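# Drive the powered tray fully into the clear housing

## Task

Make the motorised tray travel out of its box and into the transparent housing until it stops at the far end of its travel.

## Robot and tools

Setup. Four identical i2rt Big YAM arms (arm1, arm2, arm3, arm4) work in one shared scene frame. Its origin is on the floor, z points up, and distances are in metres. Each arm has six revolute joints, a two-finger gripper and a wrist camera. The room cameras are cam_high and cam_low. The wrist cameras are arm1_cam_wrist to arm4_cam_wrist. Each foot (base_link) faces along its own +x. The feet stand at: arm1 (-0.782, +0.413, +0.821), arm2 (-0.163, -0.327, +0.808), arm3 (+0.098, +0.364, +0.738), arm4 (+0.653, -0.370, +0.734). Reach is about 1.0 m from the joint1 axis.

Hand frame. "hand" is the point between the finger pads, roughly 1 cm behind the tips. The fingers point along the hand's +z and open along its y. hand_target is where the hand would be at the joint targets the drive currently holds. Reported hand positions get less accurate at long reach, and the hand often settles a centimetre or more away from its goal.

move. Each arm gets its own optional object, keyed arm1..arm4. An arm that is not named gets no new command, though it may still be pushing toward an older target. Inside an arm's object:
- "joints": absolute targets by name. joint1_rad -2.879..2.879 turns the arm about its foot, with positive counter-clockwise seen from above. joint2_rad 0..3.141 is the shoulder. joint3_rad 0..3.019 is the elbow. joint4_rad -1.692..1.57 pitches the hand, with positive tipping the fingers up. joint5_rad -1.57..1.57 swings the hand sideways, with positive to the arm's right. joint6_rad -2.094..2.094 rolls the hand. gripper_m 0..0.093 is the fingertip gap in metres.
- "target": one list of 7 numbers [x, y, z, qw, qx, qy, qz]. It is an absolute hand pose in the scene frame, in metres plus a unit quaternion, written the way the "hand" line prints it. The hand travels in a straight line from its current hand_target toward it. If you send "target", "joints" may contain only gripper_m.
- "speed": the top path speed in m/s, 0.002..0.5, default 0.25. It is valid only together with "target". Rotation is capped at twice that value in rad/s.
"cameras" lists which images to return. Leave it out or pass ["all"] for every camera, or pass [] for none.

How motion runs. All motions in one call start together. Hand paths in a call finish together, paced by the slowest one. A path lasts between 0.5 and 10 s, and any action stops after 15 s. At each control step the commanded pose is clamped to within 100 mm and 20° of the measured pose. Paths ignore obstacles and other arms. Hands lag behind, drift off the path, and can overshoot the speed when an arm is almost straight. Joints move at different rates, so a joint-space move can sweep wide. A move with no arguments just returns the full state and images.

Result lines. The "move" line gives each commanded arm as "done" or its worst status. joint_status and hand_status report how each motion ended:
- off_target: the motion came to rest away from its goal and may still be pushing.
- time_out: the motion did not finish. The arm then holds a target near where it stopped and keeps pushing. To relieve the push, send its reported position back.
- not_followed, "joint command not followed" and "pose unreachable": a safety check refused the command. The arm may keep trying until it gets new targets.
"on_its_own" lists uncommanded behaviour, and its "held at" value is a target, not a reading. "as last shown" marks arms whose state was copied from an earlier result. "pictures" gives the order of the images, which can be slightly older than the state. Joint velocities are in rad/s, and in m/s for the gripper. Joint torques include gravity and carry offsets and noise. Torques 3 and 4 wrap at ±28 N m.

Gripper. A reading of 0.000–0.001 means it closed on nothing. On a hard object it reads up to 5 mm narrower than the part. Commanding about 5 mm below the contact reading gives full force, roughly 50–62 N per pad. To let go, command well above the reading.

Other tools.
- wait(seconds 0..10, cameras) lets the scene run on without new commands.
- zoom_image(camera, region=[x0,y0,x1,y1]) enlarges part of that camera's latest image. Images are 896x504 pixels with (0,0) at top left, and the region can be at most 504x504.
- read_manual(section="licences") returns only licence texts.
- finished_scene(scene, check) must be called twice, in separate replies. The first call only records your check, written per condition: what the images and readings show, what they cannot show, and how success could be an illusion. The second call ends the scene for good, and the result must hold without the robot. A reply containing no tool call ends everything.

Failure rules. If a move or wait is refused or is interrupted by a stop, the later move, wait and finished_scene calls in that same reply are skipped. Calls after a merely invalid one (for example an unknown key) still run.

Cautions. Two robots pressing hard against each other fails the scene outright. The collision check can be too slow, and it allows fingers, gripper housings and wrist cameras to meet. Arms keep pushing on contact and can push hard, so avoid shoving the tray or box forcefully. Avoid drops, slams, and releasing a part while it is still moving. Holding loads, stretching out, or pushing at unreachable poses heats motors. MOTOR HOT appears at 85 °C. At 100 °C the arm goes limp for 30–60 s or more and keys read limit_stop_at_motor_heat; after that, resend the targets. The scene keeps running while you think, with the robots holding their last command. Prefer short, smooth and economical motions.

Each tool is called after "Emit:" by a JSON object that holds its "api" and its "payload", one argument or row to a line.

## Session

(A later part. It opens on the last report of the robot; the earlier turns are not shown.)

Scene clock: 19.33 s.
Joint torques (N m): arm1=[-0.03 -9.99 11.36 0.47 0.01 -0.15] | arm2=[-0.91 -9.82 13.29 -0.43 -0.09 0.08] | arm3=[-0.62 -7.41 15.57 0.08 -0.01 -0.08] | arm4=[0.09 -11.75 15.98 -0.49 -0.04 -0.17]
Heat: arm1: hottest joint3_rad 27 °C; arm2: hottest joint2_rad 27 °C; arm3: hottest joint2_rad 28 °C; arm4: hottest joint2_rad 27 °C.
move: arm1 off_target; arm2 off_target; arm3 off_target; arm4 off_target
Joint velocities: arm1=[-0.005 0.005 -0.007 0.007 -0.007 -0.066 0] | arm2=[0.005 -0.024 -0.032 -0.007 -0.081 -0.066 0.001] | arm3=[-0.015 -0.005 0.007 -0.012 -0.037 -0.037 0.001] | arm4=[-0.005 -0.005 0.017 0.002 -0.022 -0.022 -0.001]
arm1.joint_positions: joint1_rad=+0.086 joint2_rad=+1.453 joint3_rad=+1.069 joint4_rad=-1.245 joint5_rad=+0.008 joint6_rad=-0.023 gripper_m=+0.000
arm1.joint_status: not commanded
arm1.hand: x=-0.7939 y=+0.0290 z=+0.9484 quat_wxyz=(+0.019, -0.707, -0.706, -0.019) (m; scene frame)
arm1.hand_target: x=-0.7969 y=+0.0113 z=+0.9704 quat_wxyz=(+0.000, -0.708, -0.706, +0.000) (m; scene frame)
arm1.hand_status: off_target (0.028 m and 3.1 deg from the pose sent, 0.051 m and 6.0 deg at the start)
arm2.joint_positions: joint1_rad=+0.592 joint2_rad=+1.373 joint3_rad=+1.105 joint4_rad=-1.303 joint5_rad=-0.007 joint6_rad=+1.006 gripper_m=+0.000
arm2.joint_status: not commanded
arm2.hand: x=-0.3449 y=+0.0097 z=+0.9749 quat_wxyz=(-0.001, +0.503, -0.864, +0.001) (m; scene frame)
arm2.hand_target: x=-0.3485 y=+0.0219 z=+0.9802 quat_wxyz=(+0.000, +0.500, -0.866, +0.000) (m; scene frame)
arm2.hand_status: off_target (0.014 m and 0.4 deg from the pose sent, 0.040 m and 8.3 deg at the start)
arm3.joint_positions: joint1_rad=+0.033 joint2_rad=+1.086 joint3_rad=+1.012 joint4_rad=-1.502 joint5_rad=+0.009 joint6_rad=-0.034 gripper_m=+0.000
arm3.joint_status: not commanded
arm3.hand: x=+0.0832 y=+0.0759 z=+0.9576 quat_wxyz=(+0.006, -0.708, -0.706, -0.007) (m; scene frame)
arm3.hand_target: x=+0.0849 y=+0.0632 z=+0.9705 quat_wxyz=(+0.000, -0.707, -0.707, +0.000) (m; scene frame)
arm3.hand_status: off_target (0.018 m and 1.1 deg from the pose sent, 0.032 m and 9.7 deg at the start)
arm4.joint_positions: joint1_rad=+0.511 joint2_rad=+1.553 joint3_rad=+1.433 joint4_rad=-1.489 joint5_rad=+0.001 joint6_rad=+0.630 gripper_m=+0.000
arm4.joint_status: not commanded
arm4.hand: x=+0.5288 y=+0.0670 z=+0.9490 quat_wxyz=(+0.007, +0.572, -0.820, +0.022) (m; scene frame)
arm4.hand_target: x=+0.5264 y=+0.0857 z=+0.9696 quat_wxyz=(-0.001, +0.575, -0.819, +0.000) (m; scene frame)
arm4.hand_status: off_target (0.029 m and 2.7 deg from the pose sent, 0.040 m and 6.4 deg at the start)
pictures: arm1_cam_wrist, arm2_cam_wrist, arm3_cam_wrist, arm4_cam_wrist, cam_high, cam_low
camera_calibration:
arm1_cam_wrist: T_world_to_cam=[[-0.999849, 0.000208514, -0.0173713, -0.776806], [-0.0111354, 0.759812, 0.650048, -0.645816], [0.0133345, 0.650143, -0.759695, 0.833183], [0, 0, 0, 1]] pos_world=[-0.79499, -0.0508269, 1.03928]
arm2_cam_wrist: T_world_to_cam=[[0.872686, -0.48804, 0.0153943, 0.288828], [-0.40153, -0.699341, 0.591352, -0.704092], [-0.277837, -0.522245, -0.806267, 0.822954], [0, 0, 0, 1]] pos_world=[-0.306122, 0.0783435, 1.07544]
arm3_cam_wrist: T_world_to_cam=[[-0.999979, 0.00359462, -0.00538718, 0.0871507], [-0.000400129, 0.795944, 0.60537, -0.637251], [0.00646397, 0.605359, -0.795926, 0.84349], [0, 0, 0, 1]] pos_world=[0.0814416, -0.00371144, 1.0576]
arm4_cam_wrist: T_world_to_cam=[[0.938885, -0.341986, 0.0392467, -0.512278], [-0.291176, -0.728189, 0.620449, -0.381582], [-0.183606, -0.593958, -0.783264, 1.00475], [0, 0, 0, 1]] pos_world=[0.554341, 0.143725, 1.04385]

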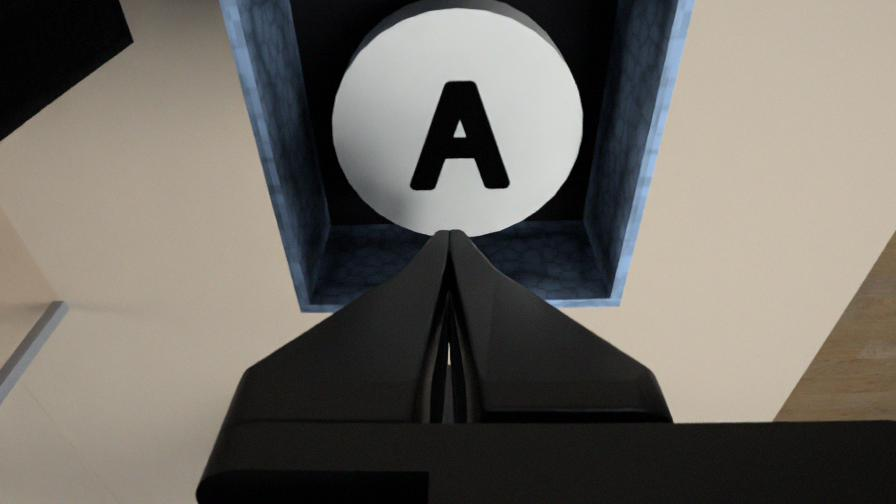

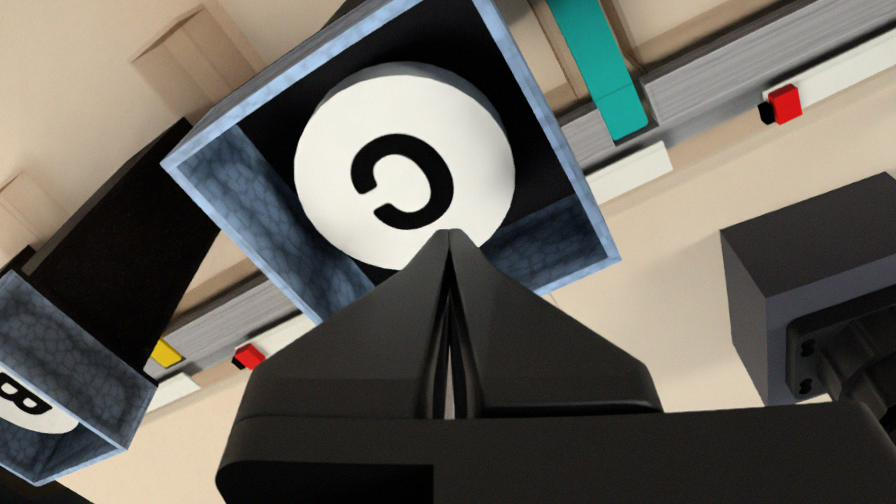

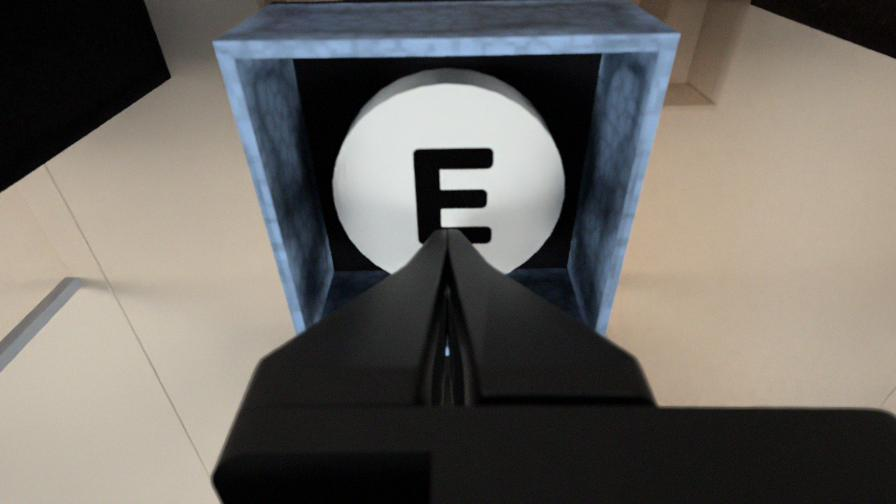

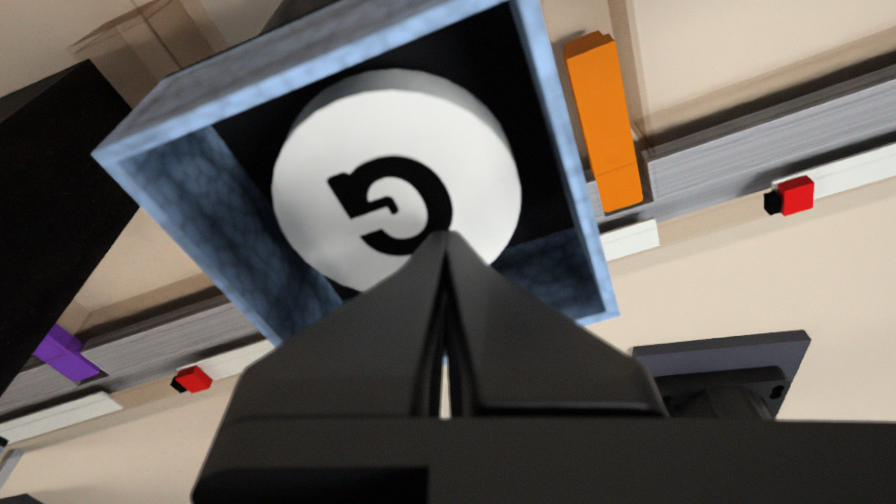

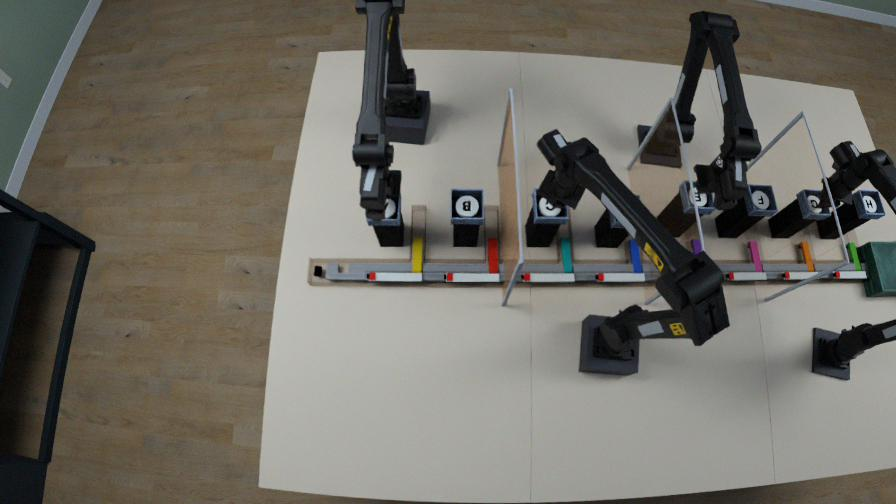

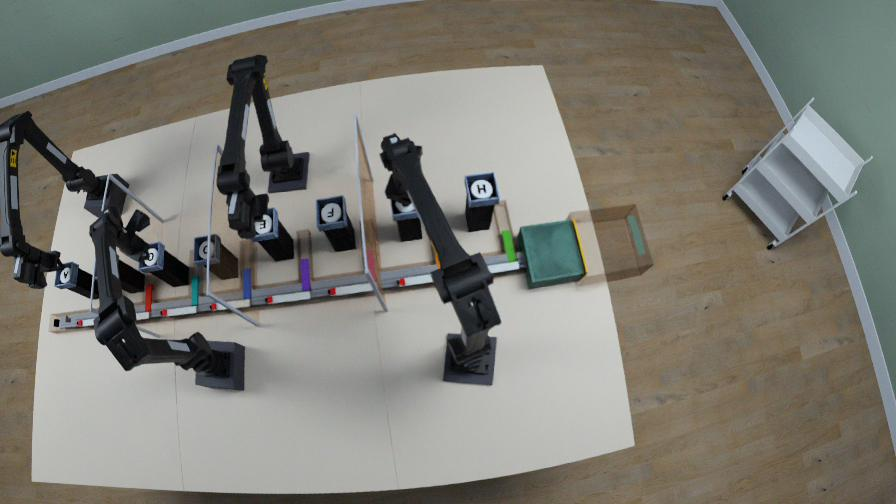

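Emit:
{"api": "move", "payload": {
  "arm1": {"target": [-0.797, 0.005, 0.87, 0, 0.7071, 0.7071, 0], "speed": 0.15},
  "arm2": {"target": [-0.34, 0.022, 1.03, 0, -0.6088, 0.7934, 0]},
  "arm3": {"target": [0.09, 0.063, 1.03, 0, 0.7071, 0.7071, 0]},
  "arm4": {"target": [0.53, 0.087, 1.03, 0, -0.64, 0.768, 0]},
  "cameras": ["cam_high"]
}}

Emit:
{"api": "move", "payload": {
  "arm2": {"target": [-0.135, 0.025, 1.03, 0, -0.7071, 0.7071, 0]},
  "arm3": {"target": [0.292, 0.067, 1.03, 0, 0.7071, 0.7071, 0]},
  "arm4": {"target": [0.738, 0.095, 1.03, 0, -0.7071, 0.7071, 0]}
}}

Emit:
{"api": "zoom_image", "payload": {
  "camera": "cam_high",
  "region": [290, 160, 600, 320]
}}

Emit:
{"api": "zoom_image", "payload": {
  "camera": "cam_high",
  "region": [586, 160, 896, 320]
}}

Scene clock: 23.20 s.
Joint torques (N m): arm1=[-0.09 -3.96 4.51 2.84 0.04 -0.17] | arm2=[-1.9 -13.51 13.85 -0.34 -0.07 -0.01] | arm3=[-0.21 -7.3 15.56 -0.02 0.01 -0.04] | arm4=[-0.09 -11.99 16.24 -0.51 -0.06 -0.18]
Heat: arm1: hottest joint3_rad 28 °C; arm2: hottest joint2_rad 27 °C; arm3: hottest joint2_rad 28 °C; arm4: hottest joint3_rad 28 °C.
move: arm1 off_target; arm2 off_target; arm3 off_target; arm4 off_target
Joint velocities: arm1=[-0.015 -0.005 0.002 0.007 0.022 -0.022 -0.001] | arm2=[-0.015 -0.005 -0.012 -0.012 0.022 0.051 0] | arm3=[0.005 -0.005 -0.007 0.002 -0.051 -0.081 0] | arm4=[-0.005 -0.015 -0.002 -0.002 -0.037 -0.037 -0.001]
arm1.joint_positions: joint1_rad=+0.086 joint2_rad=+1.482 joint3_rad=+1.019 joint4_rad=-1.026 joint5_rad=+0.008 joint6_rad=-0.024 gripper_m=+0.000
arm1.joint_status: not commanded
arm1.hand: x=-0.7946 y=-0.0043 z=+0.9209 quat_wxyz=(-0.029, -0.707, -0.706, +0.031) (m; scene frame)
arm1.hand_target: x=-0.7967 y=+0.0107 z=+0.8743 quat_wxyz=(+0.000, -0.707, -0.707, +0.000) (m; scene frame)
arm1.hand_status: off_target (0.052 m and 4.9 deg from the pose sent, 0.082 m and 3.1 deg at the start)
arm2.joint_positions: joint1_rad=+0.580 joint2_rad=+1.373 joint3_rad=+1.198 joint4_rad=-1.436 joint5_rad=-0.007 joint6_rad=+0.733 gripper_m=+0.000
arm2.joint_status: not commanded
arm2.hand: x=-0.3401 y=+0.0099 z=+1.0098 quat_wxyz=(+0.003, +0.611, -0.791, +0.021) (m; scene frame)
arm2.hand_target: x=-0.3397 y=+0.0215 z=+1.0297 quat_wxyz=(+0.000, +0.609, -0.793, +0.000) (m; scene frame)
arm2.hand_status: off_target (0.024 m and 2.4 deg from the pose sent, 0.057 m and 14.6 deg at the start)
arm3.joint_positions: joint1_rad=+0.047 joint2_rad=+1.089 joint3_rad=+1.172 joint4_rad=-1.655 joint5_rad=+0.009 joint6_rad=-0.020 gripper_m=+0.000
arm3.joint_status: not commanded
arm3.hand: x=+0.0865 y=+0.0732 z=+1.0175 quat_wxyz=(+0.005, -0.708, -0.706, -0.006) (m; scene frame)
arm3.hand_target: x=+0.0897 y=+0.0621 z=+1.0297 quat_wxyz=(+0.000, -0.707, -0.707, +0.000) (m; scene frame)
arm3.hand_status: off_target (0.016 m and 0.9 deg from the pose sent, 0.074 m and 1.1 deg at the start)
arm4.joint_positions: joint1_rad=+0.506 joint2_rad=+1.553 joint3_rad=+1.588 joint4_rad=-1.647 joint5_rad=+0.001 joint6_rad=+0.458 gripper_m=+0.000
arm4.joint_status: not commanded
arm4.hand: x=+0.5306 y=+0.0699 z=+1.0080 quat_wxyz=(+0.009, +0.638, -0.770, +0.023) (m; scene frame)
arm4.hand_target: x=+0.5303 y=+0.0858 z=+1.0299 quat_wxyz=(-0.001, +0.640, -0.768, +0.000) (m; scene frame)
arm4.hand_status: off_target (0.028 m and 2.9 deg from the pose sent, 0.083 m and 10.2 deg at the start)
pictures: cam_high

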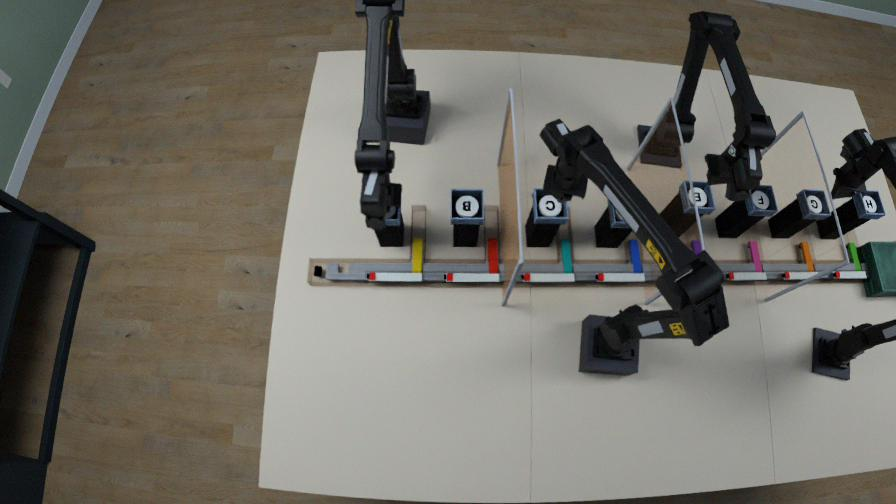

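Scene clock: 25.17 s.
Joint torques (N m): arm1=[-0.32 -3.84 4.48 2.88 0.02 -0.16] | arm2=[-1.55 -11.46 10.47 -0.36 -0.19 0.01] | arm3=[-0.5 -9.82 15.61 0.58 0.11 -0.02] | arm4=[0.62 -11.63 16.54 -0.49 -0.17 -0.17]
Heat: arm1: hottest joint3_rad 28 °C; arm2: hottest joint2_rad 27 °C; arm3: hottest joint2_rad 28 °C; arm4: hottest joint3_rad 28 °C.
move: arm2 done; arm3 off_target; arm4 off_target
Joint velocities: arm1=[-0.005 -0.005 0.002 -0.012 -0.022 0.081 -0.001] | arm2=[-0.005 -0.015 -0.007 0.007 -0.051 0.037 0.002] | arm3=[0.005 -0.015 0.012 -0.002 0.037 -0.037 -0.001] | arm4=[0.005 -0.024 -0.012 0.002 0.022 -0.007 0]
arm1.joint_positions: joint1_rad=+0.086 joint2_rad=+1.482 joint3_rad=+1.019 joint4_rad=-1.026 joint5_rad=+0.008 joint6_rad=-0.024 gripper_m=+0.000
arm1.joint_status: not commanded
arm1.hand: x=-0.7946 y=-0.0041 z=+0.9207 quat_wxyz=(-0.029, -0.707, -0.706, +0.031) (m; scene frame)
arm1.hand_target: x=-0.7967 y=+0.0109 z=+0.8742 quat_wxyz=(+0.000, -0.707, -0.707, +0.000) (m; scene frame)
arm1.hand_status: not commanded
arm2.joint_positions: joint1_rad=+0.025 joint2_rad=+1.273 joint3_rad=+1.145 joint4_rad=-1.449 joint5_rad=-0.012 joint6_rad=-0.081 gripper_m=+0.000
arm2.joint_status: not commanded
arm2.hand: x=-0.1392 y=+0.0244 z=+1.0264 quat_wxyz=(+0.002, +0.708, -0.706, +0.000) (m; scene frame)
arm2.hand_target: x=-0.1353 y=+0.0223 z=+1.0301 quat_wxyz=(+0.004, +0.707, -0.707, -0.001) (m; scene frame)
arm2.hand_status: done (0.006 m and 0.3 deg from the pose sent, 0.207 m and 14.9 deg at the start)
arm3.joint_positions: joint1_rad=+0.660 joint2_rad=+1.239 joint3_rad=+1.284 joint4_rad=-1.644 joint5_rad=+0.028 joint6_rad=+0.591 gripper_m=+0.000
arm3.joint_status: not commanded
arm3.hand: x=+0.2783 y=+0.0771 z=+1.0186 quat_wxyz=(+0.017, -0.707, -0.707, +0.002) (m; scene frame)
arm3.hand_target: x=+0.2896 y=+0.0662 z=+1.0293 quat_wxyz=(+0.004, -0.707, -0.707, +0.007) (m; scene frame)
arm3.hand_status: off_target (0.020 m and 2.0 deg from the pose sent, 0.206 m and 0.9 deg at the start)
arm4.joint_positions: joint1_rad=+0.046 joint2_rad=+1.553 joint3_rad=+1.588 joint4_rad=-1.652 joint5_rad=+0.004 joint6_rad=-0.173 gripper_m=+0.000
arm4.joint_status: not commanded
arm4.hand: x=+0.7379 y=+0.0771 z=+1.0087 quat_wxyz=(+0.019, +0.701, -0.712, +0.019) (m; scene frame)
arm4.hand_target: x=+0.7396 y=+0.0938 z=+1.0299 quat_wxyz=(+0.000, +0.707, -0.707, +0.003) (m; scene frame)
arm4.hand_status: off_target (0.028 m and 3.2 deg from the pose sent, 0.210 m and 11.1 deg at the start)
pictures: arm1_cam_wrist, arm2_cam_wrist, arm3_cam_wrist, arm4_cam_wrist, cam_high, cam_low
camera_calibration:
arm1_cam_wrist: T_world_to_cam=[[-0.999902, -0.00253398, -0.0137537, -0.781284], [-0.00953311, 0.84306, 0.537736, -0.497634], [0.0102326, 0.537814, -0.843001, 0.907481], [0, 0, 0, 1]] pos_world=[-0.795237, -0.0705009, 1.02186]
arm2_cam_wrist: T_world_to_cam=[[0.9999, 0.0108034, 0.00914049, 0.127683], [0.00325941, -0.804357, 0.594138, -0.585648], [0.0137709, -0.594048, -0.804311, 0.969616], [0, 0, 0, 1]] pos_world=[-0.139114, 0.10355, 1.12666]
arm3_cam_wrist: T_world_to_cam=[[-0.999694, 0.00040883, 0.0247255, 0.252099], [0.015344, 0.794364, 0.607249, -0.681195], [-0.0193928, 0.607442, -0.794127, 0.89526], [0, 0, 0, 1]] pos_world=[0.279836, -0.00280546, 1.11837]
arm4_cam_wrist: T_world_to_cam=[[0.999879, -0.0120875, 0.00978201, -0.748217], [-0.0155494, -0.773264, 0.633893, -0.563903], [-0.0000980902, -0.633969, -0.773359, 0.95358], [0, 0, 0, 1]] pos_world=[0.739452, 0.15945, 1.10223]

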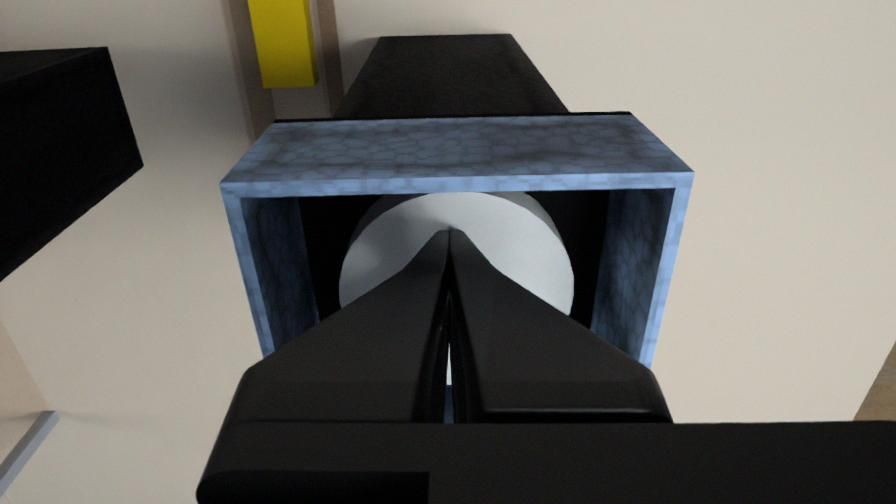

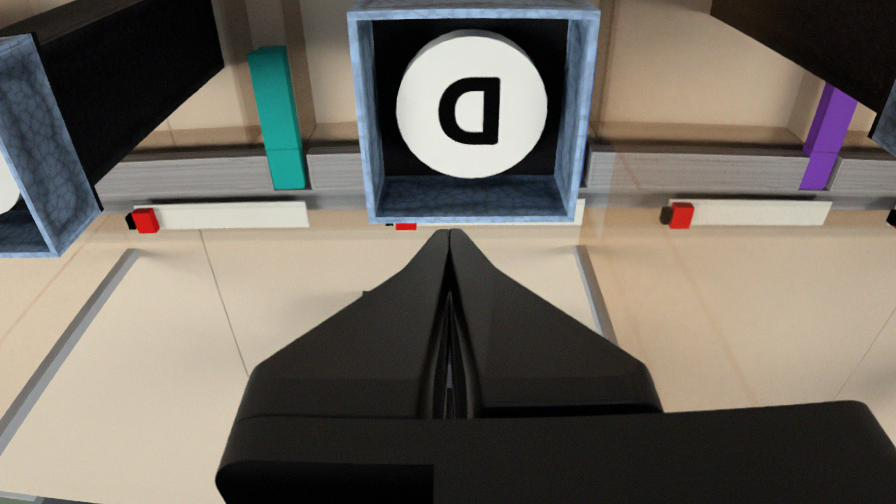

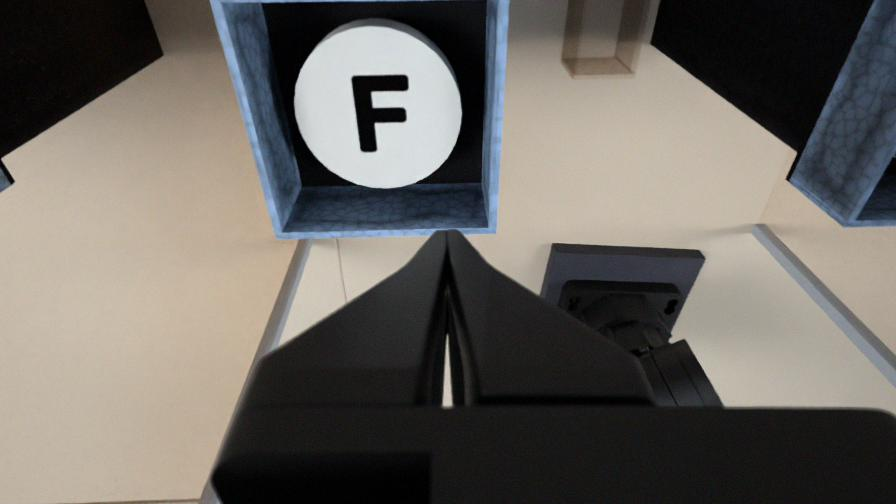

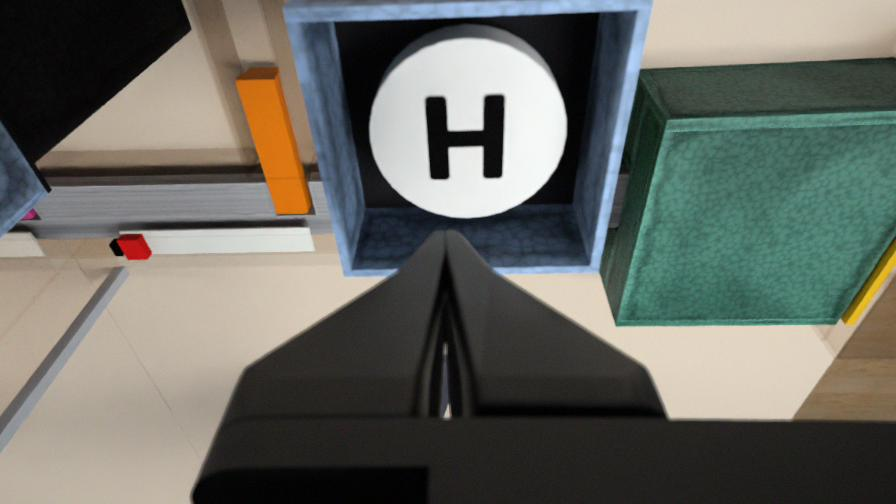

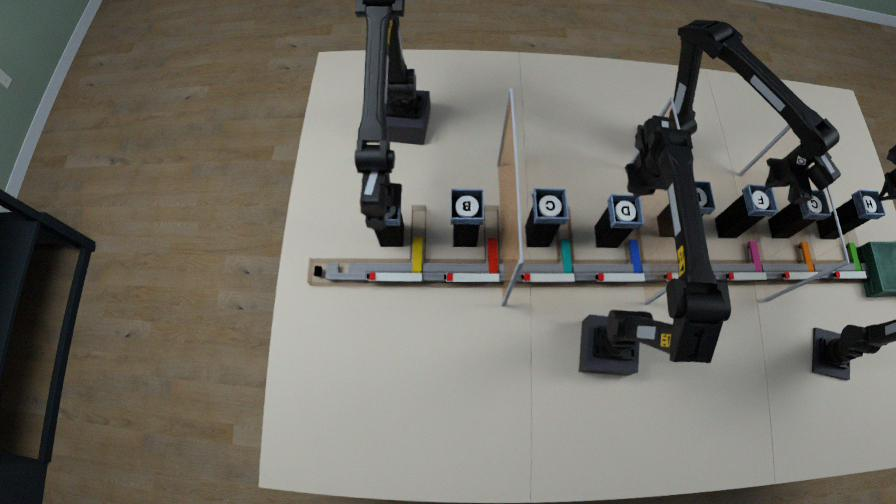

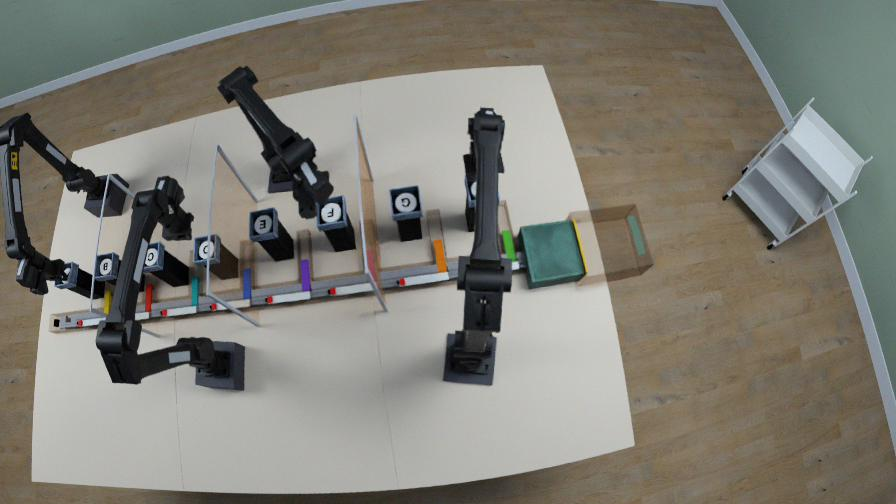

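Scaled by 1.626 from the camera's 896x504 image, which has a finer 1280x720 frame.

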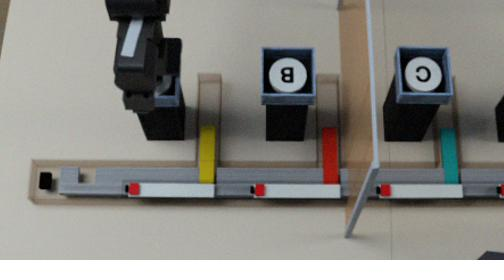

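Scaled by 1.626 from the camera's 896x504 image, which has a finer 1280x720 frame.

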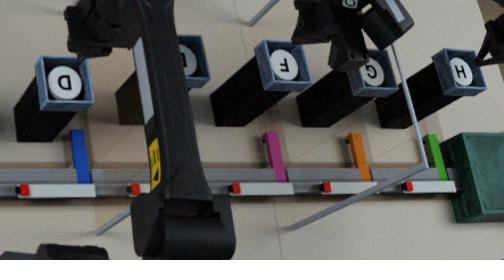

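Emit:
{"api": "move", "payload": {
  "arm2": {"target": [-0.1275, 0.025, 0.875, 0, -0.7071, 0.7071, 0], "speed": 0.15},
  "arm3": {"target": [0.303, 0.066, 0.875, 0, 0.7071, 0.7071, 0], "speed": 0.15},
  "arm4": {"target": [0.748, 0.079, 0.875, 0, -0.7071, 0.7071, 0], "speed": 0.15}
}}

Emit:
{"api": "zoom_image", "payload": {
  "camera": "cam_high",
  "region": [290, 160, 600, 320]
}}

Emit:
{"api": "zoom_image", "payload": {
  "camera": "cam_high",
  "region": [586, 160, 896, 320]
}}

Scene clock: 27.50 s.
Joint torques (N m): arm1=[-0.15 -3.9 4.48 2.86 0.01 -0.16] | arm2=[-1.67 -4.42 5.59 2.18 0.02 -0.01] | arm3=[0.09 -4.19 5.29 2.26 -0.21 -0.03] | arm4=[-0.56 -3.37 3.48 1.65 0.03 -0.18]
Heat: arm1: hottest joint3_rad 28 °C; arm2: hottest joint2_rad 27 °C; arm3: hottest joint2_rad 28 °C; arm4: hottest joint3_rad 28 °C.
move: arm2 off_target; arm3 off_target; arm4 off_target
Joint velocities: arm1=[-0.005 -0.015 -0.012 0.012 0.007 0.051 0.001] | arm2=[-0.015 -0.015 -0.007 0.007 0.066 -0.022 -0.001] | arm3=[-0.005 -0.005 -0.022 -0.002 -0.022 -0.11 0] | arm4=[-0.005 -0.005 0.017 -0.017 -0.022 -0.095 0.001]
arm1: as last shown
arm2.joint_positions: joint1_rad=+0.016 joint2_rad=+1.322 joint3_rad=+0.897 joint4_rad=-1.068 joint5_rad=-0.012 joint6_rad=-0.094 gripper_m=+0.000
arm2.joint_status: not commanded
arm2.hand: x=-0.1341 y=+0.0328 z=+0.9202 quat_wxyz=(-0.030, +0.709, -0.704, -0.027) (m; scene frame)
arm2.hand_target: x=-0.1287 y=+0.0195 z=+0.8792 quat_wxyz=(+0.001, +0.707, -0.707, +0.000) (m; scene frame)
arm2.hand_status: off_target (0.046 m and 4.6 deg from the pose sent, 0.152 m and 0.3 deg at the start)
arm3.joint_positions: joint1_rad=+0.671 joint2_rad=+1.218 joint3_rad=+1.048 joint4_rad=-1.270 joint5_rad=+0.024 joint6_rad=+0.606 gripper_m=+0.000
arm3.joint_status: not commanded
arm3.hand: x=+0.2978 y=+0.0591 z=+0.9374 quat_wxyz=(-0.061, -0.708, -0.704, +0.015) (m; scene frame)
arm3.hand_target: x=+0.2966 y=+0.0733 z=+0.8807 quat_wxyz=(+0.000, -0.707, -0.707, +0.001) (m; scene frame)
arm3.hand_status: off_target (0.063 m and 7.2 deg from the pose sent, 0.146 m and 2.0 deg at the start)
arm4.joint_positions: joint1_rad=+0.038 joint2_rad=+1.463 joint3_rad=+1.326 joint4_rad=-1.300 joint5_rad=-0.009 joint6_rad=-0.196 gripper_m=+0.000
arm4.joint_status: not commanded
arm4.hand: x=+0.7407 y=+0.0826 z=+0.9490 quat_wxyz=(-0.051, +0.706, -0.705, -0.037) (m; scene frame)
arm4.hand_target: x=+0.7458 y=+0.0714 z=+0.8808 quat_wxyz=(+0.001, +0.707, -0.707, +0.000) (m; scene frame)
arm4.hand_status: off_target (0.074 m and 7.3 deg from the pose sent, 0.134 m and 3.2 deg at the start)
pictures: arm1_cam_wrist, arm2_cam_wrist, arm3_cam_wrist, arm4_cam_wrist, cam_high, cam_low
camera_calibration:
arm1_cam_wrist: T_world_to_cam=[[-0.999902, -0.00253398, -0.0137537, -0.781284], [-0.00953311, 0.84306, 0.537736, -0.497634], [0.0102326, 0.537814, -0.843001, 0.907481], [0, 0, 0, 1]] pos_world=[-0.795237, -0.0705009, 1.02186]
arm2_cam_wrist: T_world_to_cam=[[0.99975, 0.0138747, 0.0175553, 0.115627], [0.0025893, -0.851014, 0.525137, -0.450854], [0.0222259, -0.52496, -0.850837, 0.930804], [0, 0, 0, 1]] pos_world=[-0.135118, 0.103347, 1.02669]
arm3_cam_wrist: T_world_to_cam=[[-0.997594, 0.00341345, -0.0692411, 0.360932], [-0.0316794, 0.865958, 0.499113, -0.506752], [0.0616635, 0.500106, -0.863766, 0.889533], [0, 0, 0, 1]] pos_world=[0.289158, -0.00726728, 1.04627]
arm4_cam_wrist: T_world_to_cam=[[0.99951, 0.000912423, 0.0312928, -0.771593], [-0.014419, -0.873823, 0.48603, -0.373991], [0.0277878, -0.486243, -0.873382, 0.972952], [0, 0, 0, 1]] pos_world=[0.738786, 0.146993, 1.05567]

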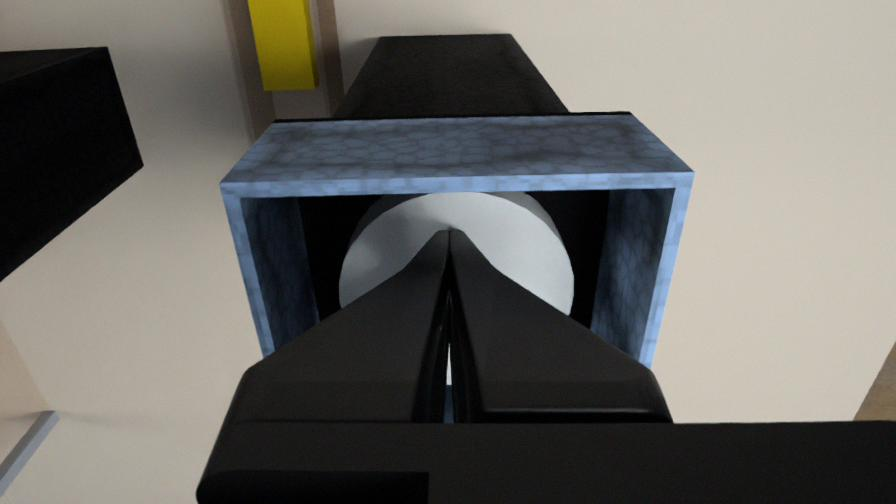

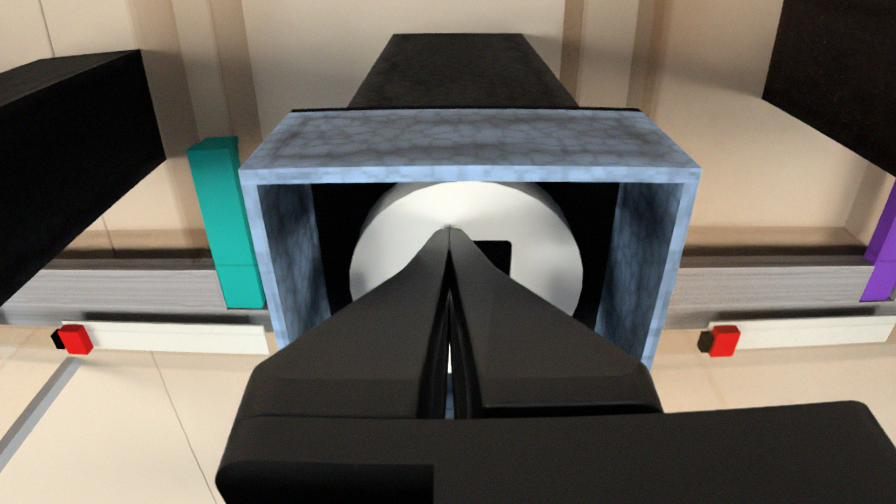

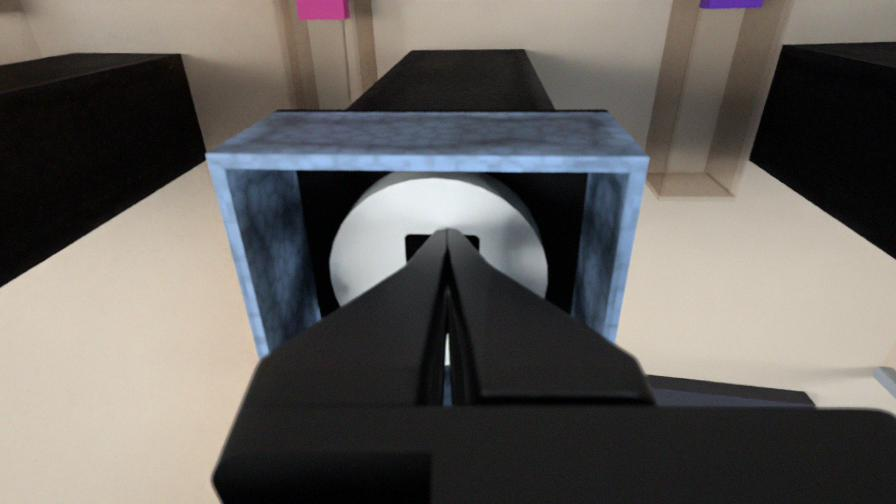

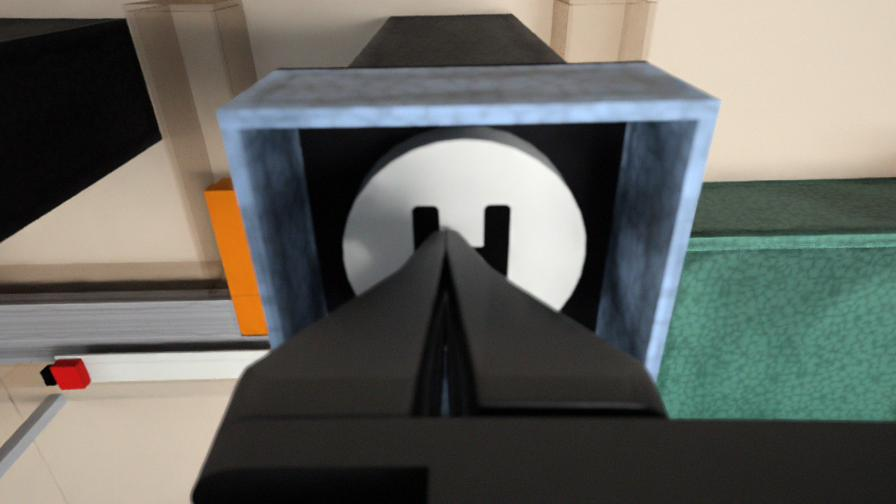

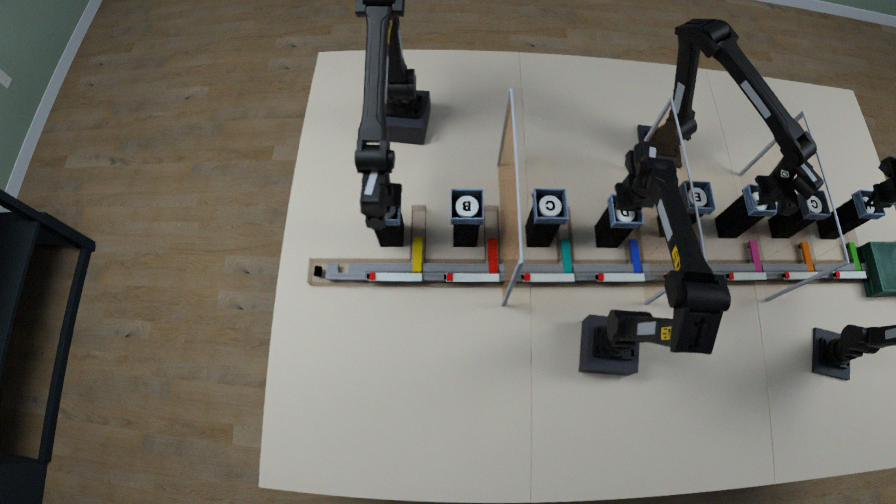

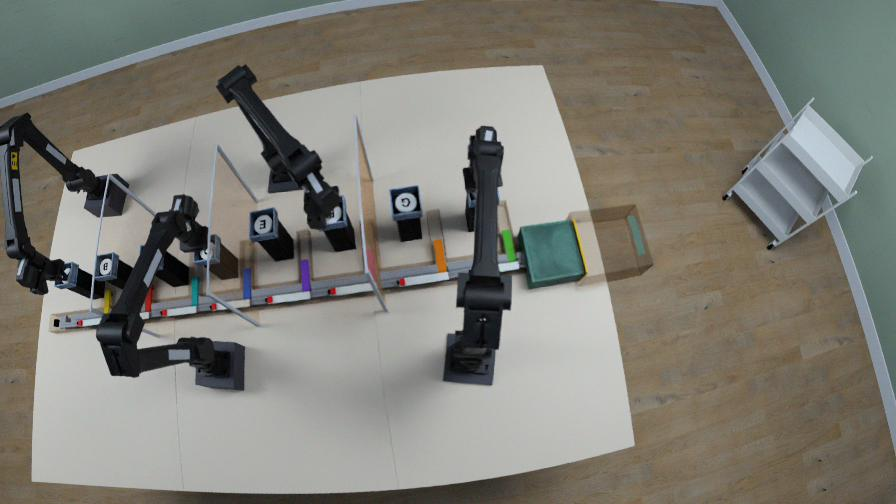

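Scaled by 1.626 from the camera's 896x504 image, which has a finer 1280x720 frame.

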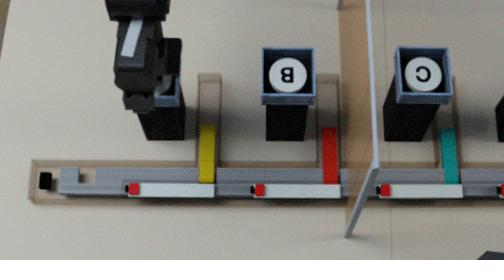

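Scaled by 1.626 from the camera's 896x504 image, which has a finer 1280x720 frame.

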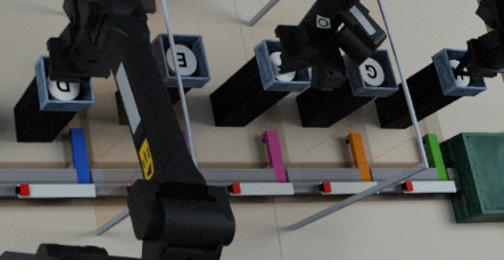

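Emit:
{"api": "wait", "payload": {
  "seconds": 5,
  "cameras": ["cam_high", "cam_low", "arm1_cam_wrist", "arm3_cam_wrist"]
}}

Scene clock: 33.90 s.
Joint torques (N m): arm1=[-0.21 -4.01 4.52 2.86 0.02 -0.16] | arm2=[-1.79 -4.37 5.53 2.11 -0.01 0] | arm3=[-0.03 -3.96 5.26 2.24 -0.2 -0.05] | arm4=[-0.56 -3.31 3.52 1.62 0.03 -0.19]
Heat: arm1: hottest joint3_rad 27 °C; arm2: hottest joint2_rad 27 °C; arm3: hottest joint2_rad 28 °C; arm4: hottest joint3_rad 28 °C.
Joint velocities: arm1=[-0.005 -0.005 -0.007 -0.002 0.007 -0.037 0] | arm2=[-0.005 -0.024 0.002 -0.012 -0.051 0.007 0] | arm3=[-0.005 -0.005 0.007 -0.012 0.066 -0.007 0] | arm4=[-0.005 0.005 0.007 -0.012 0.022 -0.007 0]
arm1.joint_positions: joint1_rad=+0.086 joint2_rad=+1.482 joint3_rad=+1.019 joint4_rad=-1.026 joint5_rad=+0.008 joint6_rad=-0.024 gripper_m=+0.000
arm1.joint_status: not commanded
arm1.hand: x=-0.7946 y=-0.0041 z=+0.9207 quat_wxyz=(-0.029, -0.707, -0.706, +0.031) (m; scene frame)
arm1.hand_target: x=-0.7967 y=+0.0109 z=+0.8742 quat_wxyz=(+0.000, -0.707, -0.707, +0.000) (m; scene frame)
arm1.hand_status: not commanded
arm2.joint_positions: joint1_rad=+0.016 joint2_rad=+1.322 joint3_rad=+0.897 joint4_rad=-1.068 joint5_rad=-0.012 joint6_rad=-0.095 gripper_m=+0.000
arm2.joint_status: not commanded
arm2.hand: x=-0.1341 y=+0.0328 z=+0.9202 quat_wxyz=(-0.030, +0.709, -0.704, -0.027) (m; scene frame)
arm2.hand_target: x=-0.1287 y=+0.0195 z=+0.8792 quat_wxyz=(+0.001, +0.707, -0.707, +0.000) (m; scene frame)
arm2.hand_status: off_target (0.046 m and 4.7 deg from the pose sent, 0.152 m and 0.3 deg at the start)
arm3.joint_positions: joint1_rad=+0.671 joint2_rad=+1.218 joint3_rad=+1.048 joint4_rad=-1.270 joint5_rad=+0.024 joint6_rad=+0.606 gripper_m=+0.000
arm3.joint_status: not commanded
arm3.hand: x=+0.2978 y=+0.0591 z=+0.9374 quat_wxyz=(-0.061, -0.708, -0.704, +0.015) (m; scene frame)
arm3.hand_target: x=+0.2966 y=+0.0733 z=+0.8807 quat_wxyz=(+0.000, -0.707, -0.707, +0.001) (m; scene frame)
arm3.hand_status: off_target (0.063 m and 7.2 deg from the pose sent, 0.146 m and 2.0 deg at the start)
arm4.joint_positions: joint1_rad=+0.038 joint2_rad=+1.462 joint3_rad=+1.326 joint4_rad=-1.300 joint5_rad=-0.010 joint6_rad=-0.196 gripper_m=+0.000
arm4.joint_status: not commanded
arm4.hand: x=+0.7406 y=+0.0826 z=+0.9492 quat_wxyz=(-0.051, +0.706, -0.705, -0.037) (m; scene frame)
arm4.hand_target: x=+0.7458 y=+0.0714 z=+0.8810 quat_wxyz=(+0.001, +0.707, -0.707, +0.000) (m; scene frame)
arm4.hand_status: off_target (0.075 m and 7.3 deg from the pose sent, 0.134 m and 3.2 deg at the start)
wait: 5.00 s; at rest from the start
pictures: arm1_cam_wrist, arm3_cam_wrist, cam_high, cam_low
camera_calibration:
arm1_cam_wrist: T_world_to_cam=[[-0.999902, -0.00253398, -0.0137537, -0.781284], [-0.00953311, 0.84306, 0.537736, -0.497634], [0.0102326, 0.537814, -0.843001, 0.907481], [0, 0, 0, 1]] pos_world=[-0.795237, -0.0705009, 1.02186]
arm3_cam_wrist: T_world_to_cam=[[-0.99759, 0.00379271, -0.069282, 0.360947], [-0.0313722, 0.865957, 0.499133, -0.506862], [0.0618883, 0.500104, -0.863751, 0.889452], [0, 0, 0, 1]] pos_world=[0.289129, -0.00726669, 1.04626]

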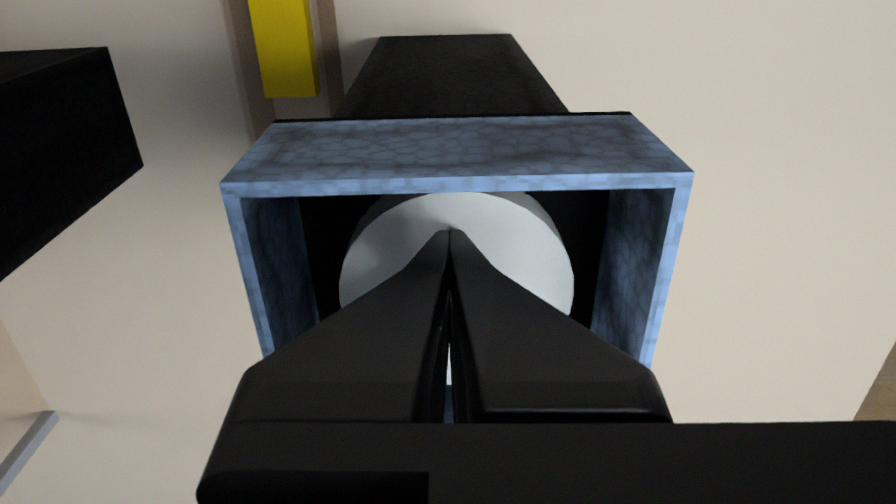

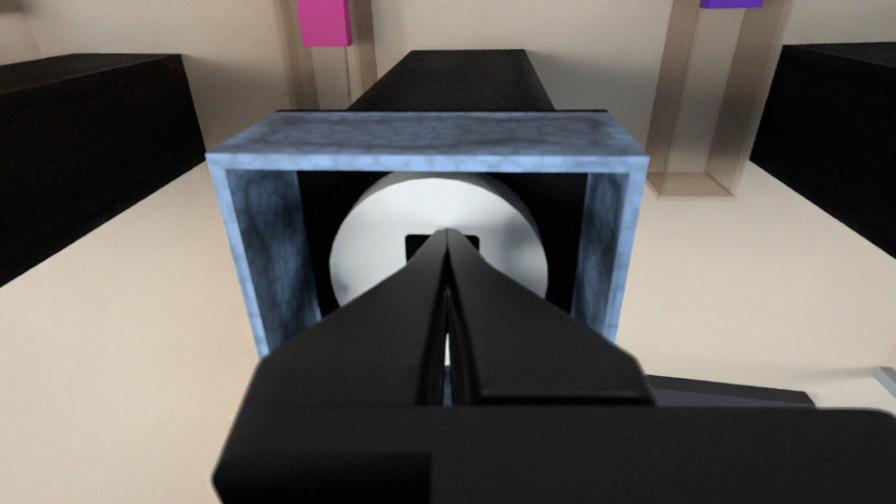

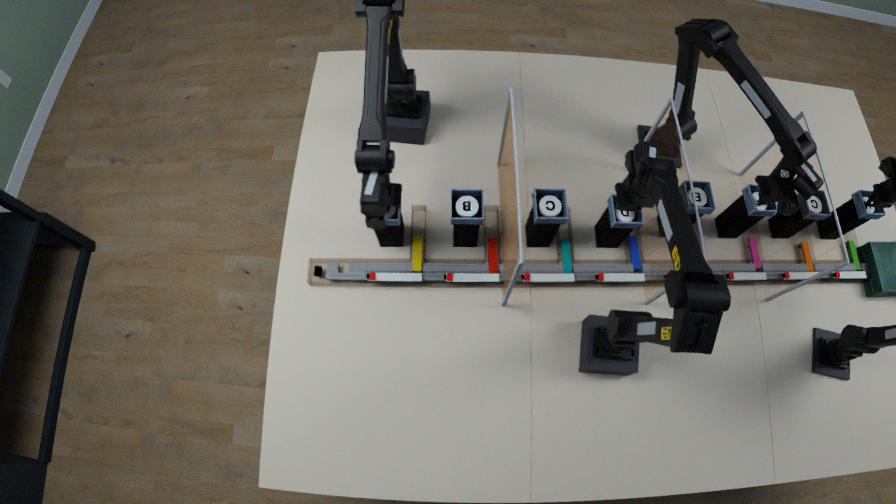

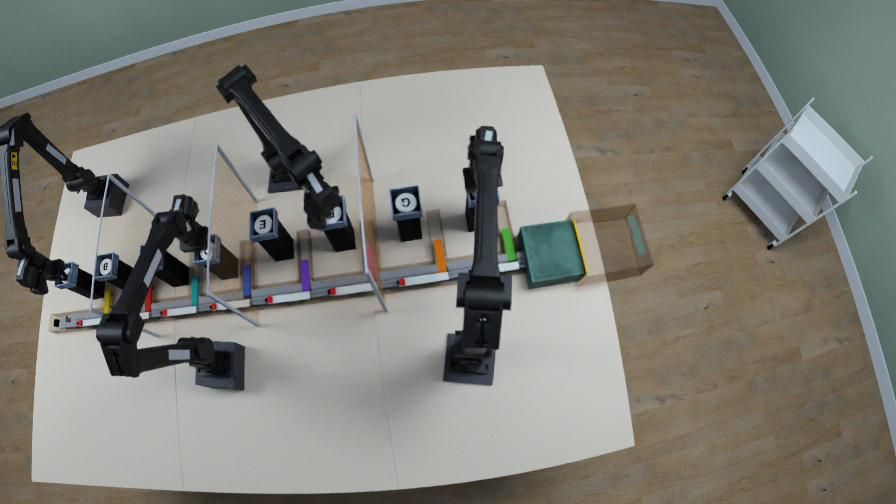

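Emit:
{"api": "zoom_image", "payload": {
  "camera": "cam_high",
  "region": [290, 160, 600, 320]
}}

Emit:
{"api": "zoom_image", "payload": {
  "camera": "cam_high",
  "region": [586, 160, 896, 320]
}}

Emit:
{"api": "zoom_image", "payload": {
  "camera": "cam_low",
  "region": [370, 170, 680, 330]
}}

Scaled by 1.626 from the camera's 896x504 image, which has a finer 1280x720 frame.

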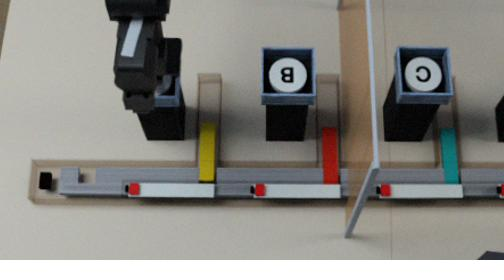

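Scaled by 1.626 from the camera's 896x504 image, which has a finer 1280x720 frame.

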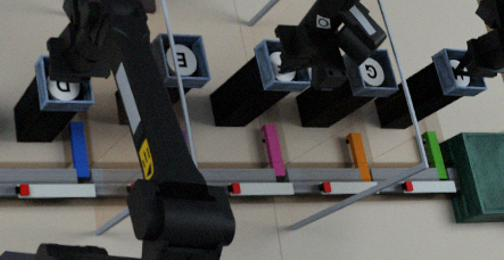

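Scaled by 1.626 from the camera's 896x504 image, which has a finer 1280x720 frame.

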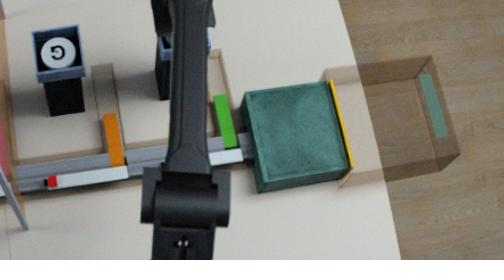

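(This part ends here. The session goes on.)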